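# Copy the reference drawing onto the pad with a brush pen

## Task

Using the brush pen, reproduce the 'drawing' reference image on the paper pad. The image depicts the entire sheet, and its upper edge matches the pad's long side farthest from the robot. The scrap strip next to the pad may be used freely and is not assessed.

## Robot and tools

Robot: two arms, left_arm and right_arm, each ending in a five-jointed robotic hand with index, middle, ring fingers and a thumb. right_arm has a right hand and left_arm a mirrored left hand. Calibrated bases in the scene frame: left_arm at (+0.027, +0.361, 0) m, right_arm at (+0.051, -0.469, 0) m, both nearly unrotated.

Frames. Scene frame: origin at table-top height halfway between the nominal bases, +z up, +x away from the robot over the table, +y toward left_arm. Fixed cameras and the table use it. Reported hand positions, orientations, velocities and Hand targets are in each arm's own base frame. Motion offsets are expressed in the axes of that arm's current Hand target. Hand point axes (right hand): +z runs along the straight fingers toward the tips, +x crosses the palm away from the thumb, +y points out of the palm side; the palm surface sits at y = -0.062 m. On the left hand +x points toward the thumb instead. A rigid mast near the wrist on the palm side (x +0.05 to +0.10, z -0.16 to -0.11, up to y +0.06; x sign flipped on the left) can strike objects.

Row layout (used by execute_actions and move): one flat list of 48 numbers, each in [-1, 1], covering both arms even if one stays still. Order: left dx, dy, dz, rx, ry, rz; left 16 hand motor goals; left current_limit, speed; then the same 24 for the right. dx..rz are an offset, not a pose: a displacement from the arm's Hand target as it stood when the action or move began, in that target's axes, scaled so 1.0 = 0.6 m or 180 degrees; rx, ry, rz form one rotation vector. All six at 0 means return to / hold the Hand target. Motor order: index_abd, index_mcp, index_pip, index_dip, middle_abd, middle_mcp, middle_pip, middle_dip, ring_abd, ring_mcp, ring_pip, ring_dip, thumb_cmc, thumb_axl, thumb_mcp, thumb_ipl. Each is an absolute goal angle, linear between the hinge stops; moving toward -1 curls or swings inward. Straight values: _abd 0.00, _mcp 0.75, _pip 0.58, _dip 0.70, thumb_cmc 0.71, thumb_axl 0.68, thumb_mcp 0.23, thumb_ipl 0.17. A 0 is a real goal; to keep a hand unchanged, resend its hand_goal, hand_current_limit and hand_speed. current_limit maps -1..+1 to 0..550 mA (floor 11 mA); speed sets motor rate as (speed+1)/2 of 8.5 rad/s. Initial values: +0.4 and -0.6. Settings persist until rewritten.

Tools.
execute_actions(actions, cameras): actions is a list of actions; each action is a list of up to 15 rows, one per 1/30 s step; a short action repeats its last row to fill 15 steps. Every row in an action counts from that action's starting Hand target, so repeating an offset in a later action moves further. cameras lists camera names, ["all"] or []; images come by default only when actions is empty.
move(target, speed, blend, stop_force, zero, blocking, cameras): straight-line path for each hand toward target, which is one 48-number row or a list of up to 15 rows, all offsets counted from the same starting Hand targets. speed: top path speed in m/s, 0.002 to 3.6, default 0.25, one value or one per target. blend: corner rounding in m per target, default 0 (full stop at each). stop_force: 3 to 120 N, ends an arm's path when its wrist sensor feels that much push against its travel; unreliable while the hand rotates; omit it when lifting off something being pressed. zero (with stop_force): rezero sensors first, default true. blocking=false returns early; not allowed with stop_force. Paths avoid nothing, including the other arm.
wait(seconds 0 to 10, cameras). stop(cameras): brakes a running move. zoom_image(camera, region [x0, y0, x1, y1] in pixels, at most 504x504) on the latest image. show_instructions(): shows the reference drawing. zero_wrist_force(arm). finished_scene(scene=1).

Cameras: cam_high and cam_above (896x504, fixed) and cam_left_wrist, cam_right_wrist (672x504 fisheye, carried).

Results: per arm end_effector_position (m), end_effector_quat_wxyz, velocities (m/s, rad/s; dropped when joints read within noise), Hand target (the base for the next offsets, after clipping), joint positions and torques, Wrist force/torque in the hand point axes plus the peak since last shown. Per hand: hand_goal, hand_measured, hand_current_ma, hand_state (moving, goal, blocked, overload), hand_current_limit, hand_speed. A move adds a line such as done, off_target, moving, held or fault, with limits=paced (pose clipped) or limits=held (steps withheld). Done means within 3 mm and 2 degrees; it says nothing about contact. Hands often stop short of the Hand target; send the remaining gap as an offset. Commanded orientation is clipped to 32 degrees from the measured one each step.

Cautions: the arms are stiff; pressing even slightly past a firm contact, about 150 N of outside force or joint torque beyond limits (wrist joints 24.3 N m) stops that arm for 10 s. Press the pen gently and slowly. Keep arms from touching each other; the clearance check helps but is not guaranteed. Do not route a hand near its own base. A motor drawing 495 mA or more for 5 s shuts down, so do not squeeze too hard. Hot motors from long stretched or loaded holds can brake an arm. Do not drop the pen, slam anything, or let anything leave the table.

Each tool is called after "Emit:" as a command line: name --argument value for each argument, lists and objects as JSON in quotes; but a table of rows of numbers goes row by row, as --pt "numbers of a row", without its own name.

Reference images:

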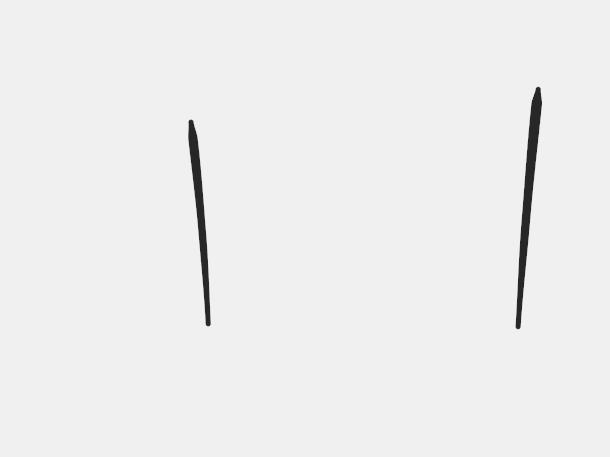

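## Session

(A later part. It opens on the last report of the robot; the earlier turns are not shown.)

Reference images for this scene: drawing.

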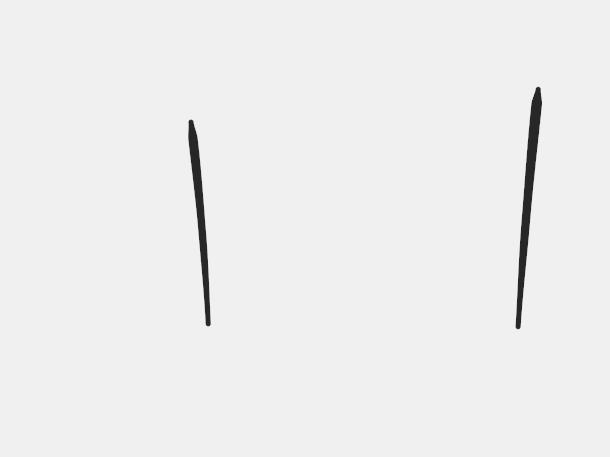

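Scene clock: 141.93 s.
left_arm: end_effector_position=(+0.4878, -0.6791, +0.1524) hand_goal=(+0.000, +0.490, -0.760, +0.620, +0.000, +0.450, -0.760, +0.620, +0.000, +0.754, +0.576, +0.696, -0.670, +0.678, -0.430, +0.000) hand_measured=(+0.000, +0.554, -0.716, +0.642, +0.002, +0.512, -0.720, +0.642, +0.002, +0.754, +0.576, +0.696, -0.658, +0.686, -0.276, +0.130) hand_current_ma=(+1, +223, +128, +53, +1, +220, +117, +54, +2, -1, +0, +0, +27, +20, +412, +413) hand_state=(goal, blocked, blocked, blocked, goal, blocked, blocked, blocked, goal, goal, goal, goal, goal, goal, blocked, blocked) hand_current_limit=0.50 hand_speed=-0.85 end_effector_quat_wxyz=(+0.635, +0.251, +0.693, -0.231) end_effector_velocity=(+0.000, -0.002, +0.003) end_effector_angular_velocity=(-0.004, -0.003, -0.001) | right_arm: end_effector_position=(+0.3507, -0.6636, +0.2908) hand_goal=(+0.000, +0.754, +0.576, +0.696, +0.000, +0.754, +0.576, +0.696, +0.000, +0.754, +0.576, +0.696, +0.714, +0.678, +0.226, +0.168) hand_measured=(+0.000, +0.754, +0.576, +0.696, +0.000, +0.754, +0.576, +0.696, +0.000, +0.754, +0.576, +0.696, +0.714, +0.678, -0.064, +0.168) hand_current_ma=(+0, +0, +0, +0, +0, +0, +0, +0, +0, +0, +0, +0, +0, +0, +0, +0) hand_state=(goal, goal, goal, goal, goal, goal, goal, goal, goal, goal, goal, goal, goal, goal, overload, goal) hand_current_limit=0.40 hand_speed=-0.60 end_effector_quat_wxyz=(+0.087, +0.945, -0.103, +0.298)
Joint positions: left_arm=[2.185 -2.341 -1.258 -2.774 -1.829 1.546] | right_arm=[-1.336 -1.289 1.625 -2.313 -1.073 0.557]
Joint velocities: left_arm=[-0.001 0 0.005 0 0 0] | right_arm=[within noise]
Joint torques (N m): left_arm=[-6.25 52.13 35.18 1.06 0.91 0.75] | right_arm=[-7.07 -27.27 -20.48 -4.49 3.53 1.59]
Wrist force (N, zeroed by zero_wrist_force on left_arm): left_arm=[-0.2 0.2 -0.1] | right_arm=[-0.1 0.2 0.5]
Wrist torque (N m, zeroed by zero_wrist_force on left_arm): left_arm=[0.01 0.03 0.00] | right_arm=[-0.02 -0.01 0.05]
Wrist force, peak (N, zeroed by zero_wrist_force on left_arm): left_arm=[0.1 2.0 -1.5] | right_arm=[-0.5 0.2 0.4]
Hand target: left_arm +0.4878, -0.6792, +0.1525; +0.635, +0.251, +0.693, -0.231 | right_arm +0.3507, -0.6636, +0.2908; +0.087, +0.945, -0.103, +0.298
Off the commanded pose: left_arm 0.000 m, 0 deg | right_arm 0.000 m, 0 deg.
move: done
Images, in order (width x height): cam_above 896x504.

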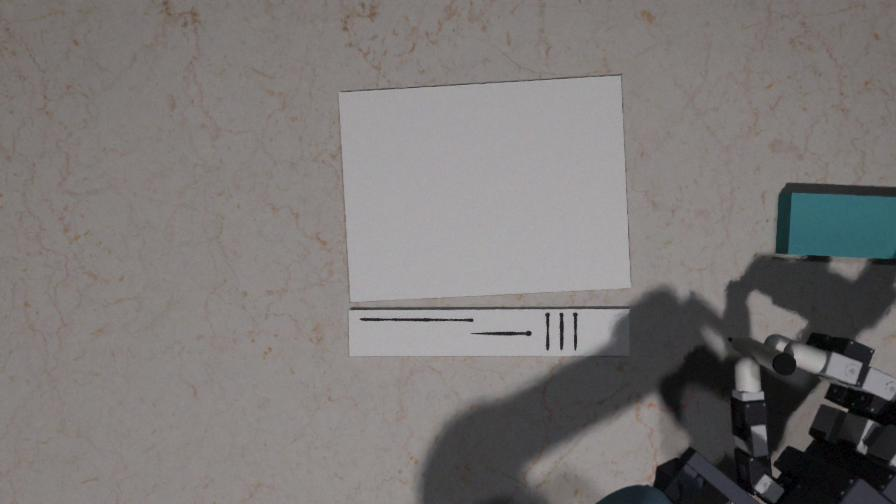

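Emit:
zoom_image --camera "cam_above" --region '[355, 305, 418, 335]'

Emit:
zoom_image --camera "cam_above" --region '[415, 305, 478, 335]'

Scaled by 8.000 from the camera's 896x504 image, which has a finer 1280x720 frame.

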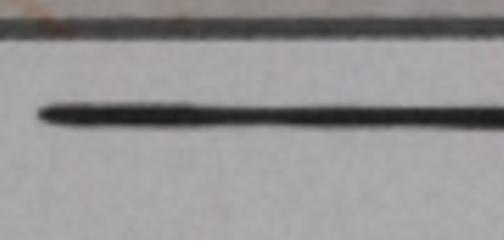

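Scaled by 8.000 from the camera's 896x504 image, which has a finer 1280x720 frame.

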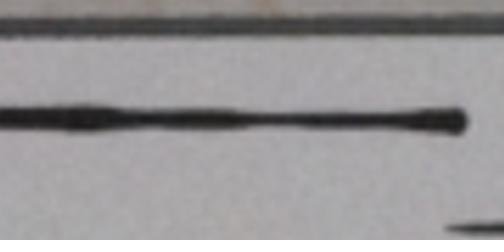

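Emit:
wait --seconds 0.1 --cameras '["cam_left_wrist"]'

Emit:
zoom_image --camera "cam_left_wrist" --region '[40, 100, 240, 260]'

Emit:
zoom_image --camera "cam_left_wrist" --region '[70, 180, 130, 240]'

Scene clock: 144.67 s.
left_arm: end_effector_position=(+0.4878, -0.6792, +0.1525) hand_goal=(+0.000, +0.490, -0.760, +0.620, +0.000, +0.450, -0.760, +0.620, +0.000, +0.754, +0.576, +0.696, -0.670, +0.678, -0.430, +0.000) hand_measured=(+0.000, +0.554, -0.716, +0.642, +0.002, +0.512, -0.720, +0.642, +0.002, +0.754, +0.576, +0.696, -0.658, +0.686, -0.276, +0.130) hand_current_ma=(+1, +223, +128, +53, +1, +220, +117, +54, +2, -1, +0, +0, +27, +20, +412, +412) hand_state=(goal, blocked, blocked, blocked, goal, blocked, blocked, blocked, goal, goal, goal, goal, goal, goal, blocked, blocked) hand_current_limit=0.50 hand_speed=-0.85 end_effector_quat_wxyz=(+0.635, +0.251, +0.693, -0.231) | right_arm: end_effector_position=(+0.3507, -0.6636, +0.2908) hand_goal=(+0.000, +0.754, +0.576, +0.696, +0.000, +0.754, +0.576, +0.696, +0.000, +0.754, +0.576, +0.696, +0.714, +0.678, +0.226, +0.168) hand_measured=(+0.000, +0.754, +0.576, +0.696, +0.000, +0.754, +0.576, +0.696, +0.000, +0.754, +0.576, +0.696, +0.714, +0.678, -0.064, +0.168) hand_current_ma=(+0, +0, +0, +0, +0, +0, +0, +0, +0, +0, +0, +0, +0, +0, +0, +0) hand_state=(goal, goal, goal, goal, goal, goal, goal, goal, goal, goal, goal, goal, goal, goal, overload, goal) hand_current_limit=0.40 hand_speed=-0.60 end_effector_quat_wxyz=(+0.087, +0.945, -0.103, +0.298)
Joint positions: left_arm=[2.185 -2.341 -1.258 -2.775 -1.829 1.546] | right_arm=[-1.336 -1.289 1.625 -2.313 -1.073 0.557]
Joint torques (N m): left_arm=[-7.32 40.54 33.54 -0.31 -1.59 0.94] | right_arm=[-7.08 -28.83 -19.55 -4.48 3.65 1.5]
Wrist force (N, zeroed by zero_wrist_force on left_arm): left_arm=[-0.4 0.1 -0.3] | right_arm=[-0.1 -0.2 0.5]
Wrist torque (N m, zeroed by zero_wrist_force on left_arm): left_arm=[0.01 0.05 -0.02] | right_arm=[-0.08 -0.01 0.04]
Wrist force, peak (N, zeroed by zero_wrist_force on left_arm): left_arm=[-0.4 0.5 -0.2] | right_arm=[-0.4 -0.1 0.6]
Hand target: left_arm +0.4878, -0.6792, +0.1525; +0.635, +0.251, +0.693, -0.231 | right_arm +0.3507, -0.6636, +0.2908; +0.087, +0.945, -0.103, +0.298
Off the commanded pose: left_arm 0.000 m, 0 deg | right_arm 0.000 m, 0 deg.
wait: 0.10 s; at rest from the start
camera_calibration:
cam_left_wrist: T_world_to_cam=[[-0.313774, -0.568624, 0.760402, -0.368988], [-0.932312, 0.0328298, -0.360162, 0.488581], [0.179833, -0.821942, -0.540437, -0.435236], [0, 0, 0, 1]] pos_world=[0.418, -0.583595, 0.22133]
Images, in order (width x height): cam_left_wrist 672x504.

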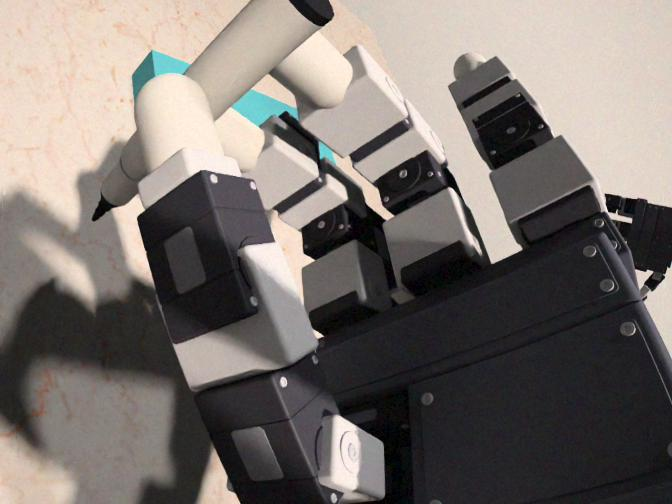

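Scaled by 2.520 from the camera's 672x504 image, which has a finer 960x720 frame.

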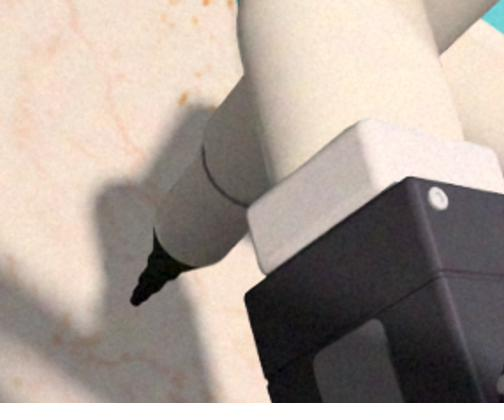

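Scaled by 8.400 from the camera's 672x504 image, which has a finer 960x720 frame.

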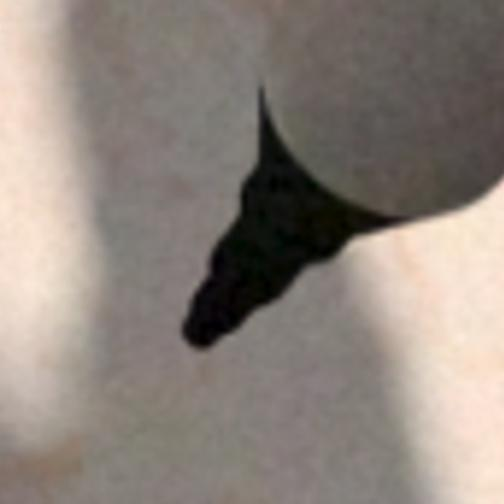

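Emit:
move --target '[0.0889,0.3090,-0.2796,0,0,0,0,0.49,-0.76,0.62,0,0.45,-0.76,0.62,0,0.754,0.576,0.696,-0.671,0.678,-0.43,0.0,0.5,-0.85,0,0,0,0,0,0,0,0.754,0.576,0.696,0,0.754,0.576,0.696,0,0.754,0.576,0.696,0.714,0.678,0.226,0.168,0.4,-0.6]'

Emit:
move --pt "0.0066 0.0102 -0.0080 0 0 0 0 0.49 -0.76 0.62 0 0.45 -0.76 0.62 0 0.754 0.576 0.696 -0.671 0.678 -0.43 0.0 0.5 -0.85 0 0 0 0 0 0 0 0.754 0.576 0.696 0 0.754 0.576 0.696 0 0.754 0.576 0.696 0.714 0.678 0.226 0.168 0.4 -0.6" --pt "0.0091 0.0154 -0.0120 0 0 0 0 0.49 -0.76 0.62 0 0.45 -0.76 0.62 0 0.754 0.576 0.696 -0.671 0.678 -0.43 0.0 0.5 -0.85 0 0 0 0 0 0 0 0.754 0.576 0.696 0 0.754 0.576 0.696 0 0.754 0.576 0.696 0.714 0.678 0.226 0.168 0.4 -0.6" --pt "0.0135 0.0258 -0.0201 0 0 0 0 0.49 -0.76 0.62 0 0.45 -0.76 0.62 0 0.754 0.576 0.696 -0.671 0.678 -0.43 0.0 0.5 -0.85 0 0 0 0 0 0 0 0.754 0.576 0.696 0 0.754 0.576 0.696 0 0.754 0.576 0.696 0.714 0.678 0.226 0.168 0.4 -0.6" --pt "0.0203 0.1672 -0.1366 0 0 0 0 0.49 -0.76 0.62 0 0.45 -0.76 0.62 0 0.754 0.576 0.696 -0.671 0.678 -0.43 0.0 0.5 -0.85 0 0 0 0 0 0 0 0.754 0.576 0.696 0 0.754 0.576 0.696 0 0.754 0.576 0.696 0.714 0.678 0.226 0.168 0.4 -0.6" --pt "0.0166 0.1735 -0.1423 0 0 0 0 0.49 -0.76 0.62 0 0.45 -0.76 0.62 0 0.754 0.576 0.696 -0.671 0.678 -0.43 0.0 0.5 -0.85 0 0 0 0 0 0 0 0.754 0.576 0.696 0 0.754 0.576 0.696 0 0.754 0.576 0.696 0.714 0.678 0.226 0.168 0.4 -0.6" --pt "0.0062 0.1787 -0.1474 0 0 0 0 0.49 -0.76 0.62 0 0.45 -0.76 0.62 0 0.754 0.576 0.696 -0.671 0.678 -0.43 0.0 0.5 -0.85 0 0 0 0 0 0 0 0.754 0.576 0.696 0 0.754 0.576 0.696 0 0.754 0.576 0.696 0.714 0.678 0.226 0.168 0.4 -0.6" --speed '[0.04,0.016,0.016,0.016,0.04,0.04]' --blend '[0.003,0.003,0.003,0.003,0.003,0]'

Emit:
move --target '[-0.0951,-0.4877,0.4270,0,0,0,0,0.49,-0.76,0.62,0,0.45,-0.76,0.62,0,0.754,0.576,0.696,-0.671,0.678,-0.43,0.0,0.5,-0.85,0,0,0,0,0,0,0,0.754,0.576,0.696,0,0.754,0.576,0.696,0,0.754,0.576,0.696,0.714,0.678,0.226,0.168,0.4,-0.6]' --cameras '["cam_above"]'

Emit:
zoom_image --camera "cam_above" --region '[355, 330, 418, 360]'

Emit:
zoom_image --camera "cam_above" --region '[415, 330, 478, 360]'

Scene clock: 151.03 s.
left_arm: end_effector_position=(+0.4751, -0.4269, +0.1137) hand_goal=(+0.000, +0.490, -0.760, +0.620, +0.000, +0.450, -0.760, +0.620, +0.000, +0.754, +0.576, +0.696, -0.670, +0.678, -0.430, +0.000) hand_measured=(+0.000, +0.554, -0.716, +0.642, +0.002, +0.512, -0.720, +0.642, +0.002, +0.754, +0.576, +0.696, -0.658, +0.686, -0.276, +0.130) hand_current_ma=(+1, +223, +128, +53, +1, +220, +117, +54, +2, -1, +0, +0, +27, +20, +412, +413) hand_state=(goal, blocked, blocked, blocked, goal, blocked, blocked, blocked, goal, goal, goal, goal, goal, goal, blocked, blocked) hand_current_limit=0.50 hand_speed=-0.85 end_effector_quat_wxyz=(+0.635, +0.251, +0.693, -0.231) | right_arm: end_effector_position=(+0.3507, -0.6636, +0.2908) hand_goal=(+0.000, +0.754, +0.576, +0.696, +0.000, +0.754, +0.576, +0.696, +0.000, +0.754, +0.576, +0.696, +0.714, +0.678, +0.226, +0.168) hand_measured=(+0.000, +0.754, +0.576, +0.696, +0.000, +0.754, +0.576, +0.696, +0.000, +0.754, +0.576, +0.696, +0.714, +0.678, -0.064, +0.168) hand_current_ma=(+0, +0, +0, +0, +0, +0, +0, +0, +0, +0, +0, +0, +0, +0, +0, +0) hand_state=(goal, goal, goal, goal, goal, goal, goal, goal, goal, goal, goal, goal, goal, goal, overload, goal) hand_current_limit=0.40 hand_speed=-0.60 end_effector_quat_wxyz=(+0.087, +0.945, -0.103, +0.298)
Joint positions: left_arm=[2.508 -1.958 -2.056 -2.357 -1.507 1.575] | right_arm=[-1.336 -1.289 1.625 -2.313 -1.073 0.557]
Joint torques (N m): left_arm=[6.74 28.81 3.94 2.35 1.37 -1.18] | right_arm=[-6.91 -27.53 -18.21 -4.65 3.56 1.67]
Wrist force (N, zeroed by zero_wrist_force on left_arm): left_arm=[0.2 0.2 0.2] | right_arm=[-0.3 0.0 0.4]
Wrist torque (N m, zeroed by zero_wrist_force on left_arm): left_arm=[0.02 -0.02 -0.19] | right_arm=[-0.04 0.03 0.02]
Wrist force, peak (N, zeroed by zero_wrist_force on left_arm): left_arm=[0.6 1.9 -1.4] | right_arm=[-0.4 -0.1 0.5]
Hand target: left_arm +0.4750, -0.4268, +0.1136; +0.635, +0.251, +0.693, -0.231 | right_arm +0.3507, -0.6636, +0.2908; +0.087, +0.945, -0.103, +0.298
Off the commanded pose: left_arm 0.000 m, 0 deg | right_arm 0.000 m, 0 deg.
move: done

Scene clock: 159.57 s.
left_arm: end_effector_position=(+0.4761, -0.2878, +0.1175) hand_goal=(+0.000, +0.490, -0.760, +0.620, +0.000, +0.450, -0.760, +0.620, +0.000, +0.754, +0.576, +0.696, -0.670, +0.678, -0.430, +0.000) hand_measured=(+0.000, +0.554, -0.716, +0.642, +0.002, +0.512, -0.720, +0.642, +0.002, +0.754, +0.576, +0.696, -0.658, +0.686, -0.276, +0.130) hand_current_ma=(+1, +223, +128, +53, +1, +220, +117, +54, +2, -1, +0, +0, +27, +20, +412, +412) hand_state=(goal, blocked, blocked, blocked, goal, blocked, blocked, blocked, goal, goal, goal, goal, goal, goal, blocked, blocked) hand_current_limit=0.50 hand_speed=-0.85 end_effector_quat_wxyz=(+0.635, +0.251, +0.693, -0.231) | right_arm: end_effector_position=(+0.3507, -0.6636, +0.2908) hand_goal=(+0.000, +0.754, +0.576, +0.696, +0.000, +0.754, +0.576, +0.696, +0.000, +0.754, +0.576, +0.696, +0.714, +0.678, +0.226, +0.168) hand_measured=(+0.000, +0.754, +0.576, +0.696, +0.000, +0.754, +0.576, +0.696, +0.000, +0.754, +0.576, +0.696, +0.714, +0.678, -0.064, +0.168) hand_current_ma=(+0, +0, +0, +0, +0, +0, +0, +0, +0, +0, +0, +0, +0, +0, +0, +0) hand_state=(goal, goal, goal, goal, goal, goal, goal, goal, goal, goal, goal, goal, goal, goal, overload, goal) hand_current_limit=0.40 hand_speed=-0.60 end_effector_quat_wxyz=(+0.087, +0.945, -0.103, +0.298)
Joint positions: left_arm=[2.87 -1.756 -2.344 -2.279 -1.147 1.608] | right_arm=[-1.336 -1.289 1.625 -2.313 -1.073 0.557]
Joint torques (N m): left_arm=[-7.52 9 8.1 3.67 -1.67 0.84] | right_arm=[-7.08 -28.14 -17.3 -4.34 3.42 1.86]
Wrist force (N, zeroed by zero_wrist_force on left_arm): left_arm=[-0.1 0.3 -0.5] | right_arm=[-0.2 0.0 0.0]
Wrist torque (N m, zeroed by zero_wrist_force on left_arm): left_arm=[0.07 0.04 -0.22] | right_arm=[-0.01 0.02 0.03]
Wrist force, peak (N, zeroed by zero_wrist_force on left_arm): left_arm=[-0.5 0.3 -0.9] | right_arm=[-0.4 -0.1 0.6]
Hand target: left_arm +0.4761, -0.2878, +0.1174; +0.635, +0.251, +0.693, -0.231 | right_arm +0.3507, -0.6636, +0.2908; +0.087, +0.945, -0.103, +0.298
Off the commanded pose: left_arm 0.000 m, 0 deg | right_arm 0.000 m, 0 deg.
move: done; blend cut to 0.0021 m at target 1, 0.0021 m at target 2, 0.0028 m at target 4, 0.0028 m at target 5

Scene clock: 161.67 s.
left_arm: end_effector_position=(+0.4878, -0.6791, +0.1524) hand_goal=(+0.000, +0.490, -0.760, +0.620, +0.000, +0.450, -0.760, +0.620, +0.000, +0.754, +0.576, +0.696, -0.670, +0.678, -0.430, +0.000) hand_measured=(+0.000, +0.554, -0.716, +0.642, +0.002, +0.512, -0.720, +0.642, +0.002, +0.754, +0.576, +0.696, -0.658, +0.686, -0.276, +0.130) hand_current_ma=(+1, +223, +128, +53, +1, +220, +117, +54, +2, -1, +0, +0, +27, +20, +412, +413) hand_state=(goal, blocked, blocked, blocked, goal, blocked, blocked, blocked, goal, goal, goal, goal, goal, goal, blocked, blocked) hand_current_limit=0.50 hand_speed=-0.85 end_effector_quat_wxyz=(+0.635, +0.251, +0.693, -0.231) end_effector_velocity=(+0.001, -0.002, +0.003) end_effector_angular_velocity=(-0.004, -0.003, -0.001) | right_arm: end_effector_position=(+0.3507, -0.6636, +0.2908) hand_goal=(+0.000, +0.754, +0.576, +0.696, +0.000, +0.754, +0.576, +0.696, +0.000, +0.754, +0.576, +0.696, +0.714, +0.678, +0.226, +0.168) hand_measured=(+0.000, +0.754, +0.576, +0.696, +0.000, +0.754, +0.576, +0.696, +0.000, +0.754, +0.576, +0.696, +0.714, +0.678, -0.064, +0.168) hand_current_ma=(+0, +0, +0, +0, +0, +0, +0, +0, +0, +0, +0, +0, +0, +0, +0, +0) hand_state=(goal, goal, goal, goal, goal, goal, goal, goal, goal, goal, goal, goal, goal, goal, overload, goal) hand_current_limit=0.40 hand_speed=-0.60 end_effector_quat_wxyz=(+0.087, +0.945, -0.103, +0.298)
Joint positions: left_arm=[2.185 -2.341 -1.259 -2.774 -1.829 1.546] | right_arm=[-1.336 -1.289 1.625 -2.313 -1.073 0.557]
Joint velocities: left_arm=[0 0 0.006 0 0 0.001] | right_arm=[within noise]
Joint torques (N m): left_arm=[-5.71 50.59 34.53 1.04 1.22 0.6] | right_arm=[-5.9 -27.99 -16.56 -4.52 3.57 1.88]
Wrist force (N, zeroed by zero_wrist_force on left_arm): left_arm=[-0.3 0.4 -0.2] | right_arm=[-0.6 -0.1 0.2]
Wrist torque (N m, zeroed by zero_wrist_force on left_arm): left_arm=[0.05 0.04 -0.02] | right_arm=[-0.04 0.08 -0.01]
Wrist force, peak (N, zeroed by zero_wrist_force on left_arm): left_arm=[0.3 2.1 -1.9] | right_arm=[-0.6 -0.1 0.2]
Hand target: left_arm +0.4878, -0.6792, +0.1525; +0.635, +0.251, +0.693, -0.231 | right_arm +0.3507, -0.6636, +0.2908; +0.087, +0.945, -0.103, +0.298
Off the commanded pose: left_arm 0.000 m, 0 deg | right_arm 0.000 m, 0 deg.
move: done
Images, in order (width x height): cam_above 896x504.

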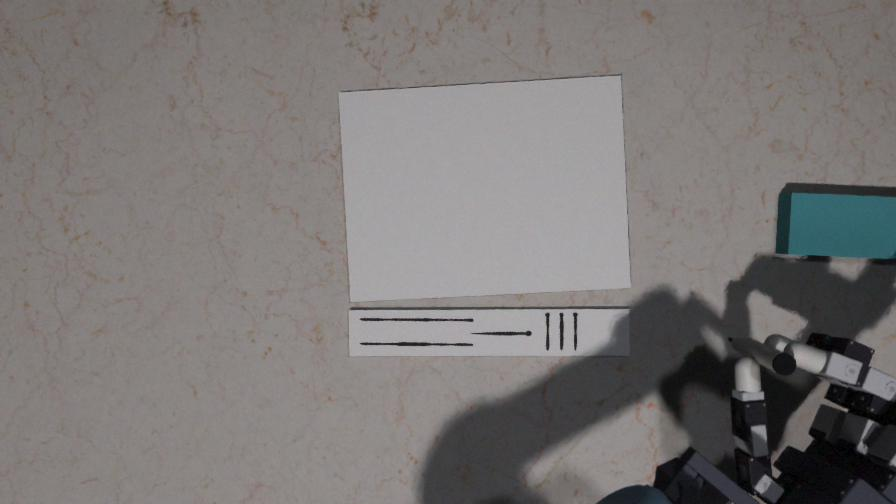

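Scaled by 8.000 from the camera's 896x504 image, which has a finer 1280x720 frame.

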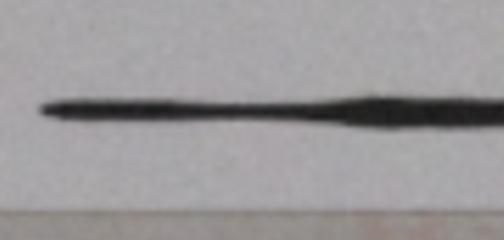

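Scaled by 8.000 from the camera's 896x504 image, which has a finer 1280x720 frame.

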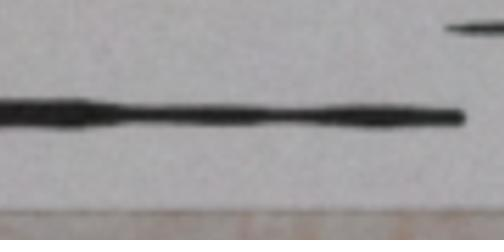

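Emit:
zoom_image --camera "cam_above" --region '[325, 78, 355, 108]'

Emit:
zoom_image --camera "cam_above" --region '[607, 61, 637, 91]'

Emit:
zoom_image --camera "cam_above" --region '[615, 273, 645, 303]'

Emit:
zoom_image --camera "cam_above" --region '[335, 287, 365, 317]'

Scaled by 16.800 from the camera's 896x504 image, which has a finer 1280x720 frame.

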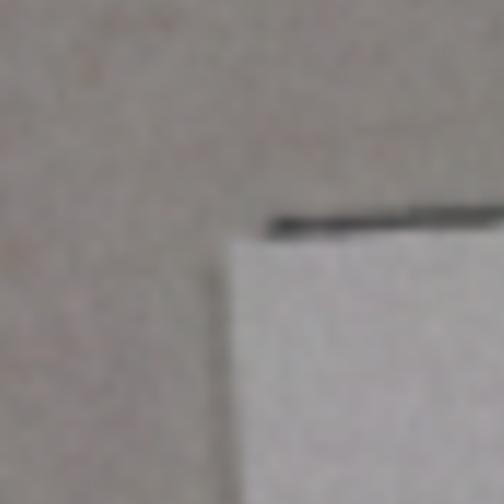

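Scaled by 16.800 from the camera's 896x504 image, which has a finer 1280x720 frame.

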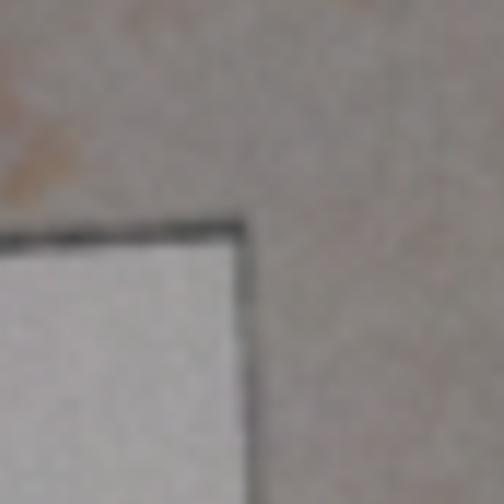

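Scaled by 16.800 from the camera's 896x504 image, which has a finer 1280x720 frame.

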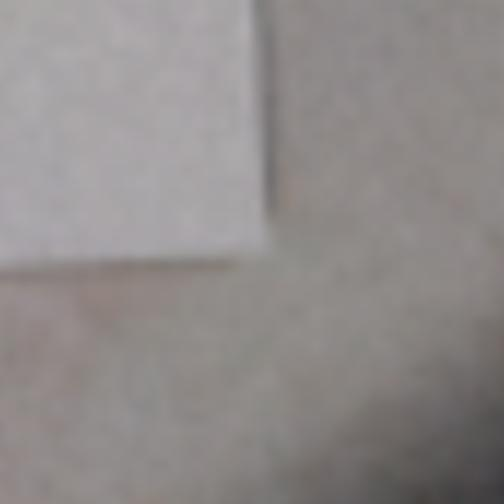

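Scaled by 16.800 from the camera's 896x504 image, which has a finer 1280x720 frame.

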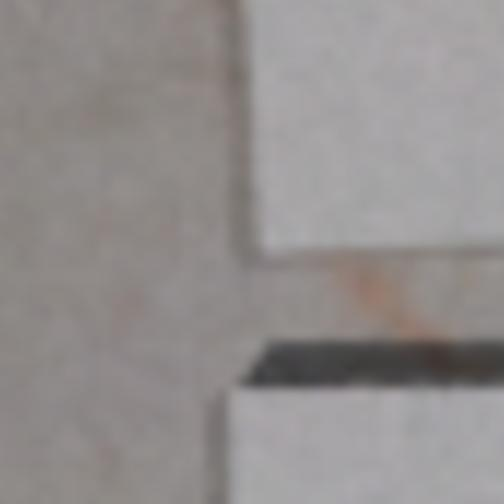

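Emit:
move --target '[0.0714,0.5673,-0.0993,0,0,0,0,0.49,-0.76,0.62,0,0.45,-0.76,0.62,0,0.754,0.576,0.696,-0.671,0.678,-0.43,0.0,0.5,-0.85,0,0,0,0,0,0,0,0.754,0.576,0.696,0,0.754,0.576,0.696,0,0.754,0.576,0.696,0.714,0.678,0.226,0.168,0.4,-0.6]' --speed 0.2

Emit:
move --target '[0.0116,0,0.0010,0,0,0,0,0.49,-0.76,0.62,0,0.45,-0.76,0.62,0,0.754,0.576,0.696,-0.671,0.678,-0.43,0.0,0.5,-0.85,0,0,0,0,0,0,0,0.754,0.576,0.696,0,0.754,0.576,0.696,0,0.754,0.576,0.696,0.714,0.678,0.226,0.168,0.4,-0.6]' --speed 0.02 --cameras '["cam_left_wrist","cam_above"]'

Emit:
zoom_image --camera "cam_left_wrist" --region '[70, 180, 130, 240]'

Scene clock: 176.50 s.
left_arm: end_effector_position=(+0.6578, -0.3777, +0.1144) hand_goal=(+0.000, +0.490, -0.760, +0.620, +0.000, +0.450, -0.760, +0.620, +0.000, +0.754, +0.576, +0.696, -0.670, +0.678, -0.430, +0.000) hand_measured=(+0.000, +0.554, -0.716, +0.642, +0.002, +0.512, -0.720, +0.642, +0.002, +0.754, +0.576, +0.696, -0.658, +0.686, -0.276, +0.130) hand_current_ma=(+1, +223, +128, +53, +1, +220, +117, +54, +2, -1, +0, +0, +27, +20, +412, +412) hand_state=(goal, blocked, blocked, blocked, goal, blocked, blocked, blocked, goal, goal, goal, goal, goal, goal, blocked, blocked) hand_current_limit=0.50 hand_speed=-0.85 end_effector_quat_wxyz=(+0.635, +0.251, +0.693, -0.231) | right_arm: end_effector_position=(+0.3507, -0.6636, +0.2908) hand_goal=(+0.000, +0.754, +0.576, +0.696, +0.000, +0.754, +0.576, +0.696, +0.000, +0.754, +0.576, +0.696, +0.714, +0.678, +0.226, +0.168) hand_measured=(+0.000, +0.754, +0.576, +0.696, +0.000, +0.754, +0.576, +0.696, +0.000, +0.754, +0.576, +0.696, +0.714, +0.678, -0.064, +0.168) hand_current_ma=(+0, +0, +0, +0, +0, +0, +0, +0, +0, +0, +0, +0, +0, +0, +0, +0) hand_state=(goal, goal, goal, goal, goal, goal, goal, goal, goal, goal, goal, goal, goal, goal, overload, goal) hand_current_limit=0.40 hand_speed=-0.60 end_effector_quat_wxyz=(+0.087, +0.945, -0.103, +0.298)
Joint positions: left_arm=[2.794 -2.132 -1.755 -2.489 -1.223 1.601] | right_arm=[-1.336 -1.289 1.625 -2.313 -1.073 0.557]
Joint torques (N m): left_arm=[6.67 29.05 29.96 -0.33 1.58 -1.29] | right_arm=[-5.81 -27.11 -16.6 -4.59 3.55 1.67]
Wrist force (N, zeroed by zero_wrist_force on left_arm): left_arm=[0.1 0.3 -0.2] | right_arm=[-0.5 0.0 0.3]
Wrist torque (N m, zeroed by zero_wrist_force on left_arm): left_arm=[0.07 0.00 -0.20] | right_arm=[-0.04 0.05 0.01]
Wrist force, peak (N, zeroed by zero_wrist_force on left_arm): left_arm=[0.2 2.3 -0.5] | right_arm=[-0.6 0.0 0.5]
Hand target: left_arm +0.6579, -0.3777, +0.1144; +0.635, +0.251, +0.693, -0.231 | right_arm +0.3507, -0.6636, +0.2908; +0.087, +0.945, -0.103, +0.298
Off the commanded pose: left_arm 0.000 m, 0 deg | right_arm 0.000 m, 0 deg.
move: done

Scene clock: 177.23 s.
left_arm: end_effector_position=(+0.6578, -0.3777, +0.1072) hand_goal=(+0.000, +0.490, -0.760, +0.620, +0.000, +0.450, -0.760, +0.620, +0.000, +0.754, +0.576, +0.696, -0.670, +0.678, -0.430, +0.000) hand_measured=(+0.000, +0.554, -0.716, +0.642, +0.002, +0.512, -0.720, +0.642, +0.002, +0.754, +0.576, +0.696, -0.658, +0.686, -0.276, +0.130) hand_current_ma=(+1, +223, +128, +53, +1, +220, +117, +54, +2, -1, +0, +0, +27, +20, +412, +412) hand_state=(goal, blocked, blocked, blocked, goal, blocked, blocked, blocked, goal, goal, goal, goal, goal, goal, blocked, blocked) hand_current_limit=0.50 hand_speed=-0.85 end_effector_quat_wxyz=(+0.635, +0.251, +0.693, -0.231) | right_arm: end_effector_position=(+0.3507, -0.6636, +0.2908) hand_goal=(+0.000, +0.754, +0.576, +0.696, +0.000, +0.754, +0.576, +0.696, +0.000, +0.754, +0.576, +0.696, +0.714, +0.678, +0.226, +0.168) hand_measured=(+0.000, +0.754, +0.576, +0.696, +0.000, +0.754, +0.576, +0.696, +0.000, +0.754, +0.576, +0.696, +0.714, +0.678, -0.064, +0.168) hand_current_ma=(+0, +0, +0, +0, +0, +0, +0, +0, +0, +0, +0, +0, +0, +0, +0, +0) hand_state=(goal, goal, goal, goal, goal, goal, goal, goal, goal, goal, goal, goal, goal, goal, overload, goal) hand_current_limit=0.40 hand_speed=-0.60 end_effector_quat_wxyz=(+0.087, +0.945, -0.103, +0.298)
Joint positions: left_arm=[2.794 -2.143 -1.759 -2.473 -1.222 1.601] | right_arm=[-1.336 -1.289 1.625 -2.313 -1.073 0.557]
Joint torques (N m): left_arm=[6.73 50.1 10.72 -0.1 1.87 -1.5] | right_arm=[-5.74 -28.61 -14.94 -4.47 3.37 1.66]
Wrist force (N, zeroed by zero_wrist_force on left_arm): left_arm=[-0.1 0.2 -0.1] | right_arm=[-0.3 -0.1 0.1]
Wrist torque (N m, zeroed by zero_wrist_force on left_arm): left_arm=[0.05 0.00 -0.20] | right_arm=[-0.03 0.03 0.02]
Wrist force, peak (N, zeroed by zero_wrist_force on left_arm): left_arm=[-0.2 0.4 -0.3] | right_arm=[-0.2 -0.4 0.4]
Hand target: left_arm +0.6578, -0.3777, +0.1074; +0.635, +0.251, +0.693, -0.231 | right_arm +0.3507, -0.6636, +0.2908; +0.087, +0.945, -0.103, +0.298
Off the commanded pose: left_arm 0.000 m, 0 deg | right_arm 0.000 m, 0 deg.
move: done
camera_calibration:
cam_left_wrist: T_world_to_cam=[[-0.313774, -0.568624, 0.760402, -0.109786], [-0.932312, 0.0328298, -0.360162, 0.620957], [0.179833, -0.821942, -0.540437, -0.242574], [0, 0, 0, 1]] pos_world=[0.5881, -0.282195, 0.17603]
Images, in order (width x height): cam_above 896x504, cam_left_wrist 672x504.

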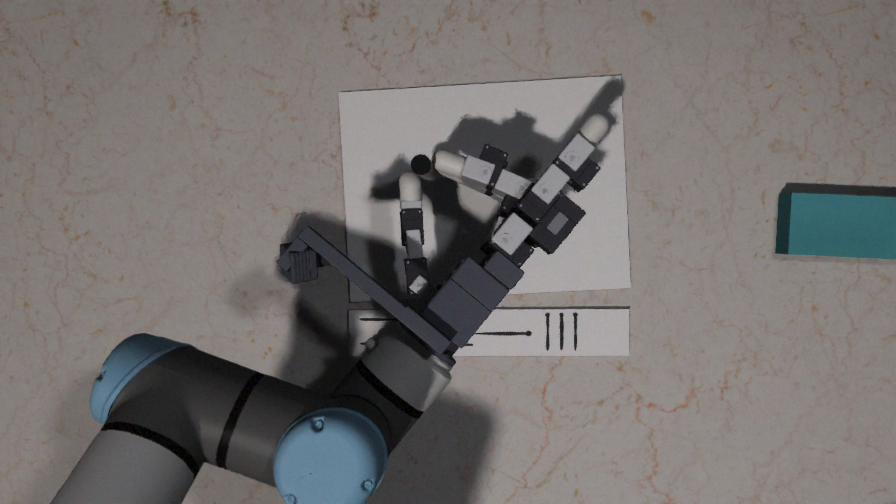

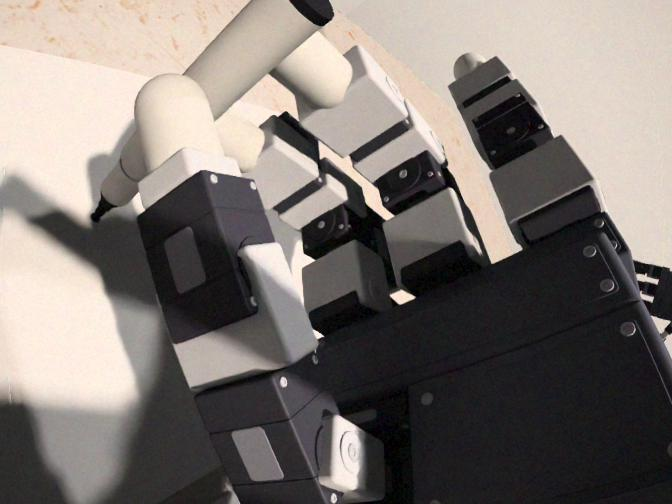

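Scaled by 8.400 from the camera's 672x504 image, which has a finer 960x720 frame.

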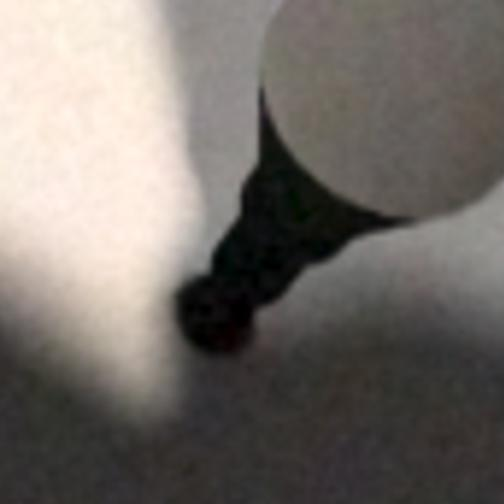

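Emit:
move --pt "-0.0300 0 -0.0026 0 0 0 0 0.49 -0.76 0.62 0 0.45 -0.76 0.62 0 0.754 0.576 0.696 -0.671 0.678 -0.43 0.0 0.5 -0.85 0 0 0 0 0 0 0 0.754 0.576 0.696 0 0.754 0.576 0.696 0 0.754 0.576 0.696 0.714 0.678 0.226 0.168 0.4 -0.6" --pt "-0.0830 -0.5673 0.0983 0 0 0 0 0.49 -0.76 0.62 0 0.45 -0.76 0.62 0 0.754 0.576 0.696 -0.671 0.678 -0.43 0.0 0.5 -0.85 0 0 0 0 0 0 0 0.754 0.576 0.696 0 0.754 0.576 0.696 0 0.754 0.576 0.696 0.714 0.678 0.226 0.168 0.4 -0.6" --speed '[0.1,0.25]' --blend '[0.01,0]' --cameras '["cam_above"]'

Emit:
zoom_image --camera "cam_above" --region '[420, 162, 450, 192]'

Scene clock: 180.10 s.
left_arm: end_effector_position=(+0.4878, -0.6791, +0.1523) hand_goal=(+0.000, +0.490, -0.760, +0.620, +0.000, +0.450, -0.760, +0.620, +0.000, +0.754, +0.576, +0.696, -0.670, +0.678, -0.430, +0.000) hand_measured=(+0.000, +0.554, -0.716, +0.642, +0.002, +0.512, -0.720, +0.642, +0.002, +0.754, +0.576, +0.696, -0.658, +0.686, -0.276, +0.130) hand_current_ma=(+1, +223, +128, +53, +1, +220, +117, +54, +2, -1, +0, +0, +27, +20, +412, +412) hand_state=(goal, blocked, blocked, blocked, goal, blocked, blocked, blocked, goal, goal, goal, goal, goal, goal, blocked, blocked) hand_current_limit=0.50 hand_speed=-0.85 end_effector_quat_wxyz=(+0.635, +0.251, +0.693, -0.231) | right_arm: end_effector_position=(+0.3507, -0.6636, +0.2908) hand_goal=(+0.000, +0.754, +0.576, +0.696, +0.000, +0.754, +0.576, +0.696, +0.000, +0.754, +0.576, +0.696, +0.714, +0.678, +0.226, +0.168) hand_measured=(+0.000, +0.754, +0.576, +0.696, +0.000, +0.754, +0.576, +0.696, +0.000, +0.754, +0.576, +0.696, +0.714, +0.678, -0.064, +0.168) hand_current_ma=(+0, +0, +0, +0, +0, +0, +0, +0, +0, +0, +0, +0, +0, +0, +0, +0) hand_state=(goal, goal, goal, goal, goal, goal, goal, goal, goal, goal, goal, goal, goal, goal, overload, goal) hand_current_limit=0.40 hand_speed=-0.60 end_effector_quat_wxyz=(+0.087, +0.945, -0.103, +0.298)
Joint positions: left_arm=[2.185 -2.341 -1.258 -2.774 -1.829 1.546] | right_arm=[-1.336 -1.289 1.625 -2.313 -1.073 0.557]
Joint torques (N m): left_arm=[-7.62 62.18 33.16 2 -1.17 1.04] | right_arm=[-5.57 -27.86 -15.17 -4.65 3.28 1.64]
Wrist force (N, zeroed by zero_wrist_force on left_arm): left_arm=[-0.1 0.4 -0.2] | right_arm=[-0.1 -0.2 0.4]
Wrist torque (N m, zeroed by zero_wrist_force on left_arm): left_arm=[0.06 0.01 0.00] | right_arm=[-0.07 0.01 0.03]
Wrist force, peak (N, zeroed by zero_wrist_force on left_arm): left_arm=[-0.8 3.0 -0.8] | right_arm=[-0.6 -0.3 0.3]
Hand target: left_arm +0.4878, -0.6792, +0.1525; +0.635, +0.251, +0.693, -0.231 | right_arm +0.3507, -0.6636, +0.2908; +0.087, +0.945, -0.103, +0.298
Off the commanded pose: left_arm 0.000 m, 0 deg | right_arm 0.000 m, 0 deg.
move: done; blend cut to 0.009 m at target 1
Images, in order (width x height): cam_above 896x504.

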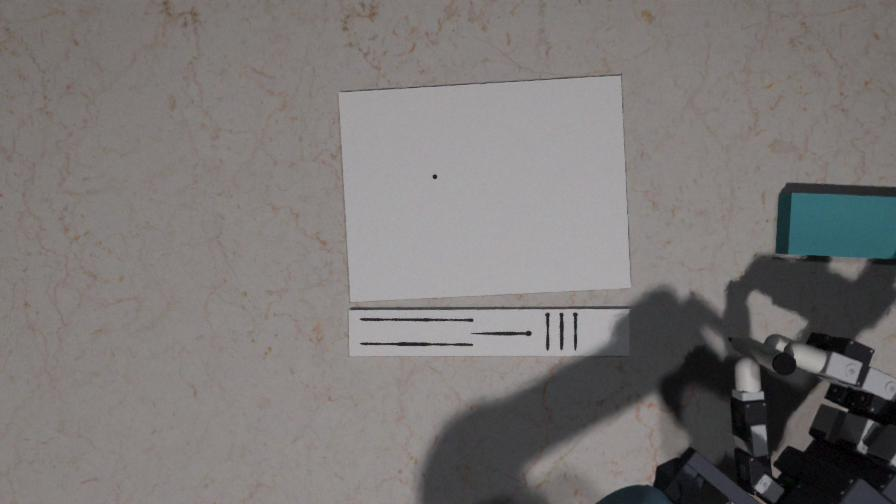

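Scaled by 16.800 from the camera's 896x504 image, which has a finer 1280x720 frame.

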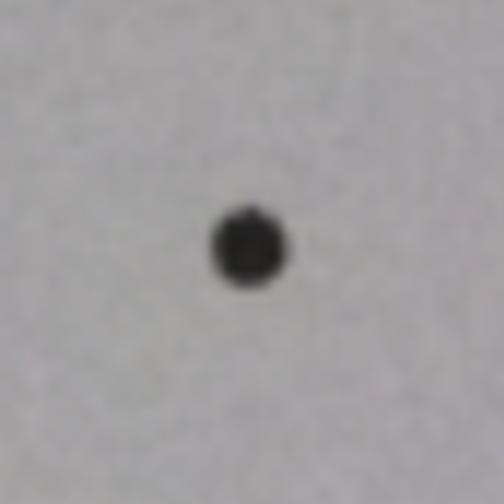

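Emit:
move --target '[0.0634,0.6285,-0.0463,0,0,0,0,0.49,-0.76,0.62,0,0.45,-0.76,0.62,0,0.754,0.576,0.696,-0.671,0.678,-0.43,0.0,0.5,-0.85,0,0,0,0,0,0,0,0.754,0.576,0.696,0,0.754,0.576,0.696,0,0.754,0.576,0.696,0.714,0.678,0.226,0.168,0.4,-0.6]' --speed 0.25

Emit:
move --pt "0.0097 -0.0078 -0.0057 0 0 0 0 0.49 -0.76 0.62 0 0.45 -0.76 0.62 0 0.754 0.576 0.696 -0.671 0.678 -0.43 0.0 0.5 -0.85 0 0 0 0 0 0 0 0.754 0.576 0.696 0 0.754 0.576 0.696 0 0.754 0.576 0.696 0.714 0.678 0.226 0.168 0.4 -0.6" --pt "0.0141 -0.0157 -0.0118 0 0 0 0 0.49 -0.76 0.62 0 0.45 -0.76 0.62 0 0.754 0.576 0.696 -0.671 0.678 -0.43 0.0 0.5 -0.85 0 0 0 0 0 0 0 0.754 0.576 0.696 0 0.754 0.576 0.696 0 0.754 0.576 0.696 0.714 0.678 0.226 0.168 0.4 -0.6" --pt "0.0184 -0.0255 -0.0195 0 0 0 0 0.49 -0.76 0.62 0 0.45 -0.76 0.62 0 0.754 0.576 0.696 -0.671 0.678 -0.43 0.0 0.5 -0.85 0 0 0 0 0 0 0 0.754 0.576 0.696 0 0.754 0.576 0.696 0 0.754 0.576 0.696 0.714 0.678 0.226 0.168 0.4 -0.6" --pt "0.0207 -0.0639 -0.0527 0 0 0 0 0.49 -0.76 0.62 0 0.45 -0.76 0.62 0 0.754 0.576 0.696 -0.671 0.678 -0.43 0.0 0.5 -0.85 0 0 0 0 0 0 0 0.754 0.576 0.696 0 0.754 0.576 0.696 0 0.754 0.576 0.696 0.714 0.678 0.226 0.168 0.4 -0.6" --pt "0.0226 -0.0985 -0.0837 0 0 0 0 0.49 -0.76 0.62 0 0.45 -0.76 0.62 0 0.754 0.576 0.696 -0.671 0.678 -0.43 0.0 0.5 -0.85 0 0 0 0 0 0 0 0.754 0.576 0.696 0 0.754 0.576 0.696 0 0.754 0.576 0.696 0.714 0.678 0.226 0.168 0.4 -0.6" --pt "0.0247 -0.1398 -0.1240 0 0 0 0 0.49 -0.76 0.62 0 0.45 -0.76 0.62 0 0.754 0.576 0.696 -0.671 0.678 -0.43 0.0 0.5 -0.85 0 0 0 0 0 0 0 0.754 0.576 0.696 0 0.754 0.576 0.696 0 0.754 0.576 0.696 0.714 0.678 0.226 0.168 0.4 -0.6" --pt "0.0227 -0.1446 -0.1289 0 0 0 0 0.49 -0.76 0.62 0 0.45 -0.76 0.62 0 0.754 0.576 0.696 -0.671 0.678 -0.43 0.0 0.5 -0.85 0 0 0 0 0 0 0 0.754 0.576 0.696 0 0.754 0.576 0.696 0 0.754 0.576 0.696 0.714 0.678 0.226 0.168 0.4 -0.6" --pt "0.0120 -0.1516 -0.1366 0 0 0 0 0.49 -0.76 0.62 0 0.45 -0.76 0.62 0 0.754 0.576 0.696 -0.671 0.678 -0.43 0.0 0.5 -0.85 0 0 0 0 0 0 0 0.754 0.576 0.696 0 0.754 0.576 0.696 0 0.754 0.576 0.696 0.714 0.678 0.226 0.168 0.4 -0.6" --speed '[0.04,0.025,0.025,0.025,0.025,0.025,0.04,0.04]' --blend '[0.003,0.003,0.003,0.003,0.003,0.002,0.002,0]'

Emit:
move --target '[-0.0754,-0.4769,0.1829,0,0,0,0,0.49,-0.76,0.62,0,0.45,-0.76,0.62,0,0.754,0.576,0.696,-0.671,0.678,-0.43,0.0,0.5,-0.85,0,0,0,0,0,0,0,0.754,0.576,0.696,0,0.754,0.576,0.696,0,0.754,0.576,0.696,0.714,0.678,0.226,0.168,0.4,-0.6]' --cameras '["cam_above"]'

Emit:
zoom_image --camera "cam_above" --region '[405, 135, 465, 190]'

Emit:
zoom_image --camera "cam_above" --region '[405, 185, 465, 240]'

Scene clock: 187.13 s.
left_arm: end_effector_position=(+0.7061, -0.3702, +0.1163) hand_goal=(+0.000, +0.490, -0.760, +0.620, +0.000, +0.450, -0.760, +0.620, +0.000, +0.754, +0.576, +0.696, -0.670, +0.678, -0.430, +0.000) hand_measured=(+0.000, +0.554, -0.716, +0.642, +0.002, +0.512, -0.720, +0.642, +0.002, +0.754, +0.576, +0.696, -0.658, +0.686, -0.276, +0.130) hand_current_ma=(+1, +223, +128, +53, +1, +220, +117, +54, +2, +0, +0, +0, +27, +20, +412, +412) hand_state=(goal, blocked, blocked, blocked, goal, blocked, blocked, blocked, goal, goal, goal, goal, goal, goal, blocked, blocked) hand_current_limit=0.50 hand_speed=-0.85 end_effector_quat_wxyz=(+0.635, +0.251, +0.693, -0.231) | right_arm: end_effector_position=(+0.3507, -0.6636, +0.2908) hand_goal=(+0.000, +0.754, +0.576, +0.696, +0.000, +0.754, +0.576, +0.696, +0.000, +0.754, +0.576, +0.696, +0.714, +0.678, +0.226, +0.168) hand_measured=(+0.000, +0.754, +0.576, +0.696, +0.000, +0.754, +0.576, +0.696, +0.000, +0.754, +0.576, +0.696, +0.714, +0.678, -0.064, +0.168) hand_current_ma=(+0, +0, +0, +0, +0, +0, +0, +0, +0, +0, +0, +0, +0, +0, +0, +0) hand_state=(goal, goal, goal, goal, goal, goal, goal, goal, goal, goal, goal, goal, goal, goal, overload, goal) hand_current_limit=0.40 hand_speed=-0.60 end_effector_quat_wxyz=(+0.087, +0.945, -0.103, +0.298)
Joint positions: left_arm=[2.837 -2.196 -1.633 -2.549 -1.18 1.605] | right_arm=[-1.336 -1.289 1.625 -2.313 -1.073 0.557]
Joint torques (N m): left_arm=[6.51 61.06 6.81 -0.15 1.58 -1.37] | right_arm=[-6.12 -29.11 -14.92 -4.35 3.52 1.66]
Wrist force (N, zeroed by zero_wrist_force on left_arm): left_arm=[0.2 0.2 -0.4] | right_arm=[-0.1 0.0 0.1]
Wrist torque (N m, zeroed by zero_wrist_force on left_arm): left_arm=[0.06 -0.03 -0.17] | right_arm=[-0.01 0.01 0.03]
Wrist force, peak (N, zeroed by zero_wrist_force on left_arm): left_arm=[0.4 3.0 -0.8] | right_arm=[-0.1 0.4 0.6]
Hand target: left_arm +0.7060, -0.3702, +0.1163; +0.635, +0.251, +0.693, -0.231 | right_arm +0.3507, -0.6636, +0.2908; +0.087, +0.945, -0.103, +0.298
Off the commanded pose: left_arm 0.000 m, 0 deg | right_arm 0.000 m, 0 deg.
move: done

Scene clock: 192.27 s.
left_arm: end_effector_position=(+0.5844, -0.3871, +0.1164) hand_goal=(+0.000, +0.490, -0.760, +0.620, +0.000, +0.450, -0.760, +0.620, +0.000, +0.754, +0.576, +0.696, -0.670, +0.678, -0.430, +0.000) hand_measured=(+0.000, +0.554, -0.716, +0.642, +0.002, +0.512, -0.720, +0.642, +0.002, +0.754, +0.576, +0.696, -0.658, +0.686, -0.276, +0.130) hand_current_ma=(+1, +223, +128, +53, +1, +220, +117, +54, +2, +0, +0, +0, +27, +20, +412, +413) hand_state=(goal, blocked, blocked, blocked, goal, blocked, blocked, blocked, goal, goal, goal, goal, goal, goal, blocked, blocked) hand_current_limit=0.50 hand_speed=-0.85 end_effector_quat_wxyz=(+0.635, +0.251, +0.693, -0.231) | right_arm: end_effector_position=(+0.3507, -0.6636, +0.2908) hand_goal=(+0.000, +0.754, +0.576, +0.696, +0.000, +0.754, +0.576, +0.696, +0.000, +0.754, +0.576, +0.696, +0.714, +0.678, +0.226, +0.168) hand_measured=(+0.000, +0.754, +0.576, +0.696, +0.000, +0.754, +0.576, +0.696, +0.000, +0.754, +0.576, +0.696, +0.714, +0.678, -0.064, +0.168) hand_current_ma=(+0, +0, +0, +0, +0, +0, +0, +0, +0, +0, +0, +0, +0, +0, +0, +0) hand_state=(goal, goal, goal, goal, goal, goal, goal, goal, goal, goal, goal, goal, goal, goal, overload, goal) hand_current_limit=0.40 hand_speed=-0.60 end_effector_quat_wxyz=(+0.087, +0.945, -0.103, +0.298)
Joint positions: left_arm=[2.718 -2.033 -1.92 -2.421 -1.298 1.593] | right_arm=[-1.336 -1.289 1.625 -2.313 -1.073 0.557]
Joint torques (N m): left_arm=[6.55 24.13 29.03 3.79 1.64 -1.14] | right_arm=[-5.13 -28.24 -12.84 -4.42 3.42 1.59]
Wrist force (N, zeroed by zero_wrist_force on left_arm): left_arm=[-0.3 0.3 -0.1] | right_arm=[-0.3 -0.2 0.3]
Wrist torque (N m, zeroed by zero_wrist_force on left_arm): left_arm=[0.05 0.04 -0.03] | right_arm=[-0.05 0.02 0.03]
Wrist force, peak (N, zeroed by zero_wrist_force on left_arm): left_arm=[0.0 1.0 -0.4] | right_arm=[-0.6 -0.3 0.0]
Hand target: left_arm +0.5846, -0.3871, +0.1164; +0.635, +0.251, +0.693, -0.231 | right_arm +0.3507, -0.6636, +0.2908; +0.087, +0.945, -0.103, +0.298
Off the commanded pose: left_arm 0.000 m, 0 deg | right_arm 0.000 m, 0 deg.
move: done

Scene clock: 194.03 s.
left_arm: end_effector_position=(+0.4878, -0.6791, +0.1523) hand_goal=(+0.000, +0.490, -0.760, +0.620, +0.000, +0.450, -0.760, +0.620, +0.000, +0.754, +0.576, +0.696, -0.670, +0.678, -0.430, +0.000) hand_measured=(+0.000, +0.554, -0.716, +0.642, +0.002, +0.512, -0.720, +0.642, +0.002, +0.754, +0.576, +0.696, -0.658, +0.686, -0.276, +0.130) hand_current_ma=(+1, +223, +128, +53, +1, +220, +117, +54, +2, +0, +0, +0, +27, +20, +413, +412) hand_state=(goal, blocked, blocked, blocked, goal, blocked, blocked, blocked, goal, goal, goal, goal, goal, goal, blocked, blocked) hand_current_limit=0.50 hand_speed=-0.85 end_effector_quat_wxyz=(+0.635, +0.251, +0.693, -0.231) | right_arm: end_effector_position=(+0.3507, -0.6636, +0.2908) hand_goal=(+0.000, +0.754, +0.576, +0.696, +0.000, +0.754, +0.576, +0.696, +0.000, +0.754, +0.576, +0.696, +0.714, +0.678, +0.226, +0.168) hand_measured=(+0.000, +0.754, +0.576, +0.696, +0.000, +0.754, +0.576, +0.696, +0.000, +0.754, +0.576, +0.696, +0.714, +0.678, -0.064, +0.168) hand_current_ma=(+0, +0, +0, +0, +0, +0, +0, +0, +0, +0, +0, +0, +0, +0, +0, +0) hand_state=(goal, goal, goal, goal, goal, goal, goal, goal, goal, goal, goal, goal, goal, goal, overload, goal) hand_current_limit=0.40 hand_speed=-0.60 end_effector_quat_wxyz=(+0.087, +0.945, -0.103, +0.298)
Joint positions: left_arm=[2.186 -2.341 -1.259 -2.774 -1.829 1.546] | right_arm=[-1.336 -1.289 1.625 -2.313 -1.073 0.557]
Joint torques (N m): left_arm=[-7.58 58.1 35.11 1.42 -0.24 0.99] | right_arm=[-5.85 -28.09 -12.99 -4.33 3.46 1.82]
Wrist force (N, zeroed by zero_wrist_force on left_arm): left_arm=[-0.3 0.4 -0.5] | right_arm=[-0.2 -0.1 0.3]
Wrist torque (N m, zeroed by zero_wrist_force on left_arm): left_arm=[0.07 0.03 -0.01] | right_arm=[-0.05 0.01 0.03]
Wrist force, peak (N, zeroed by zero_wrist_force on left_arm): left_arm=[0.1 2.5 -0.8] | right_arm=[-0.6 -0.2 0.6]
Hand target: left_arm +0.4878, -0.6792, +0.1525; +0.635, +0.251, +0.693, -0.231 | right_arm +0.3507, -0.6636, +0.2908; +0.087, +0.945, -0.103, +0.298
Off the commanded pose: left_arm 0.000 m, 0 deg | right_arm 0.000 m, 0 deg.
move: done
Images, in order (width x height): cam_above 896x504.

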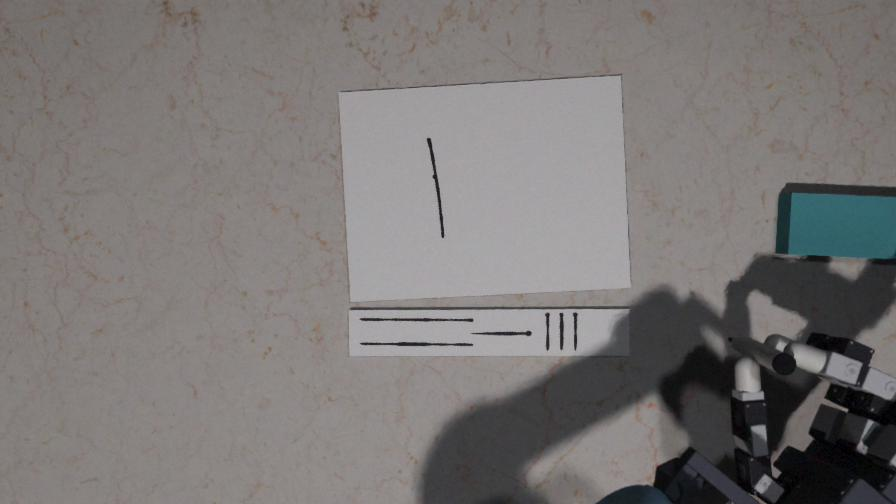

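Scaled by 8.400 from the camera's 896x504 image, which has a finer 1280x720 frame.

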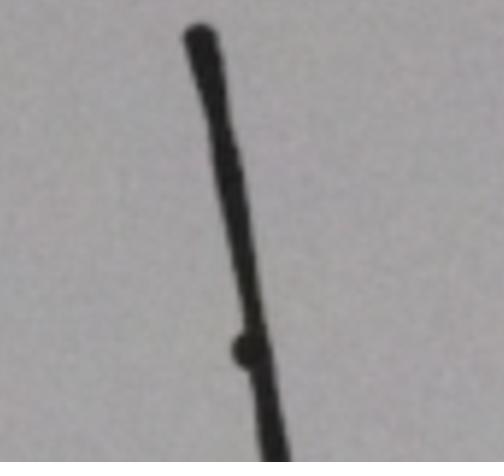

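Scaled by 8.400 from the camera's 896x504 image, which has a finer 1280x720 frame.

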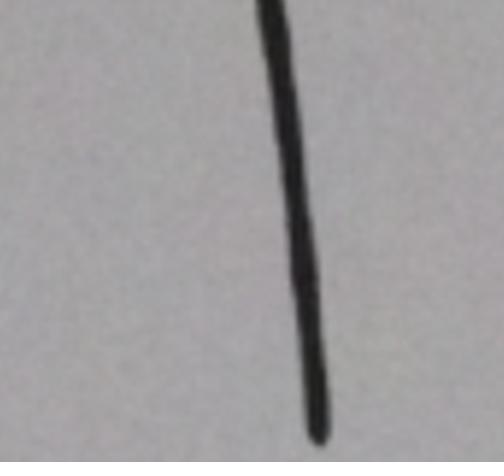

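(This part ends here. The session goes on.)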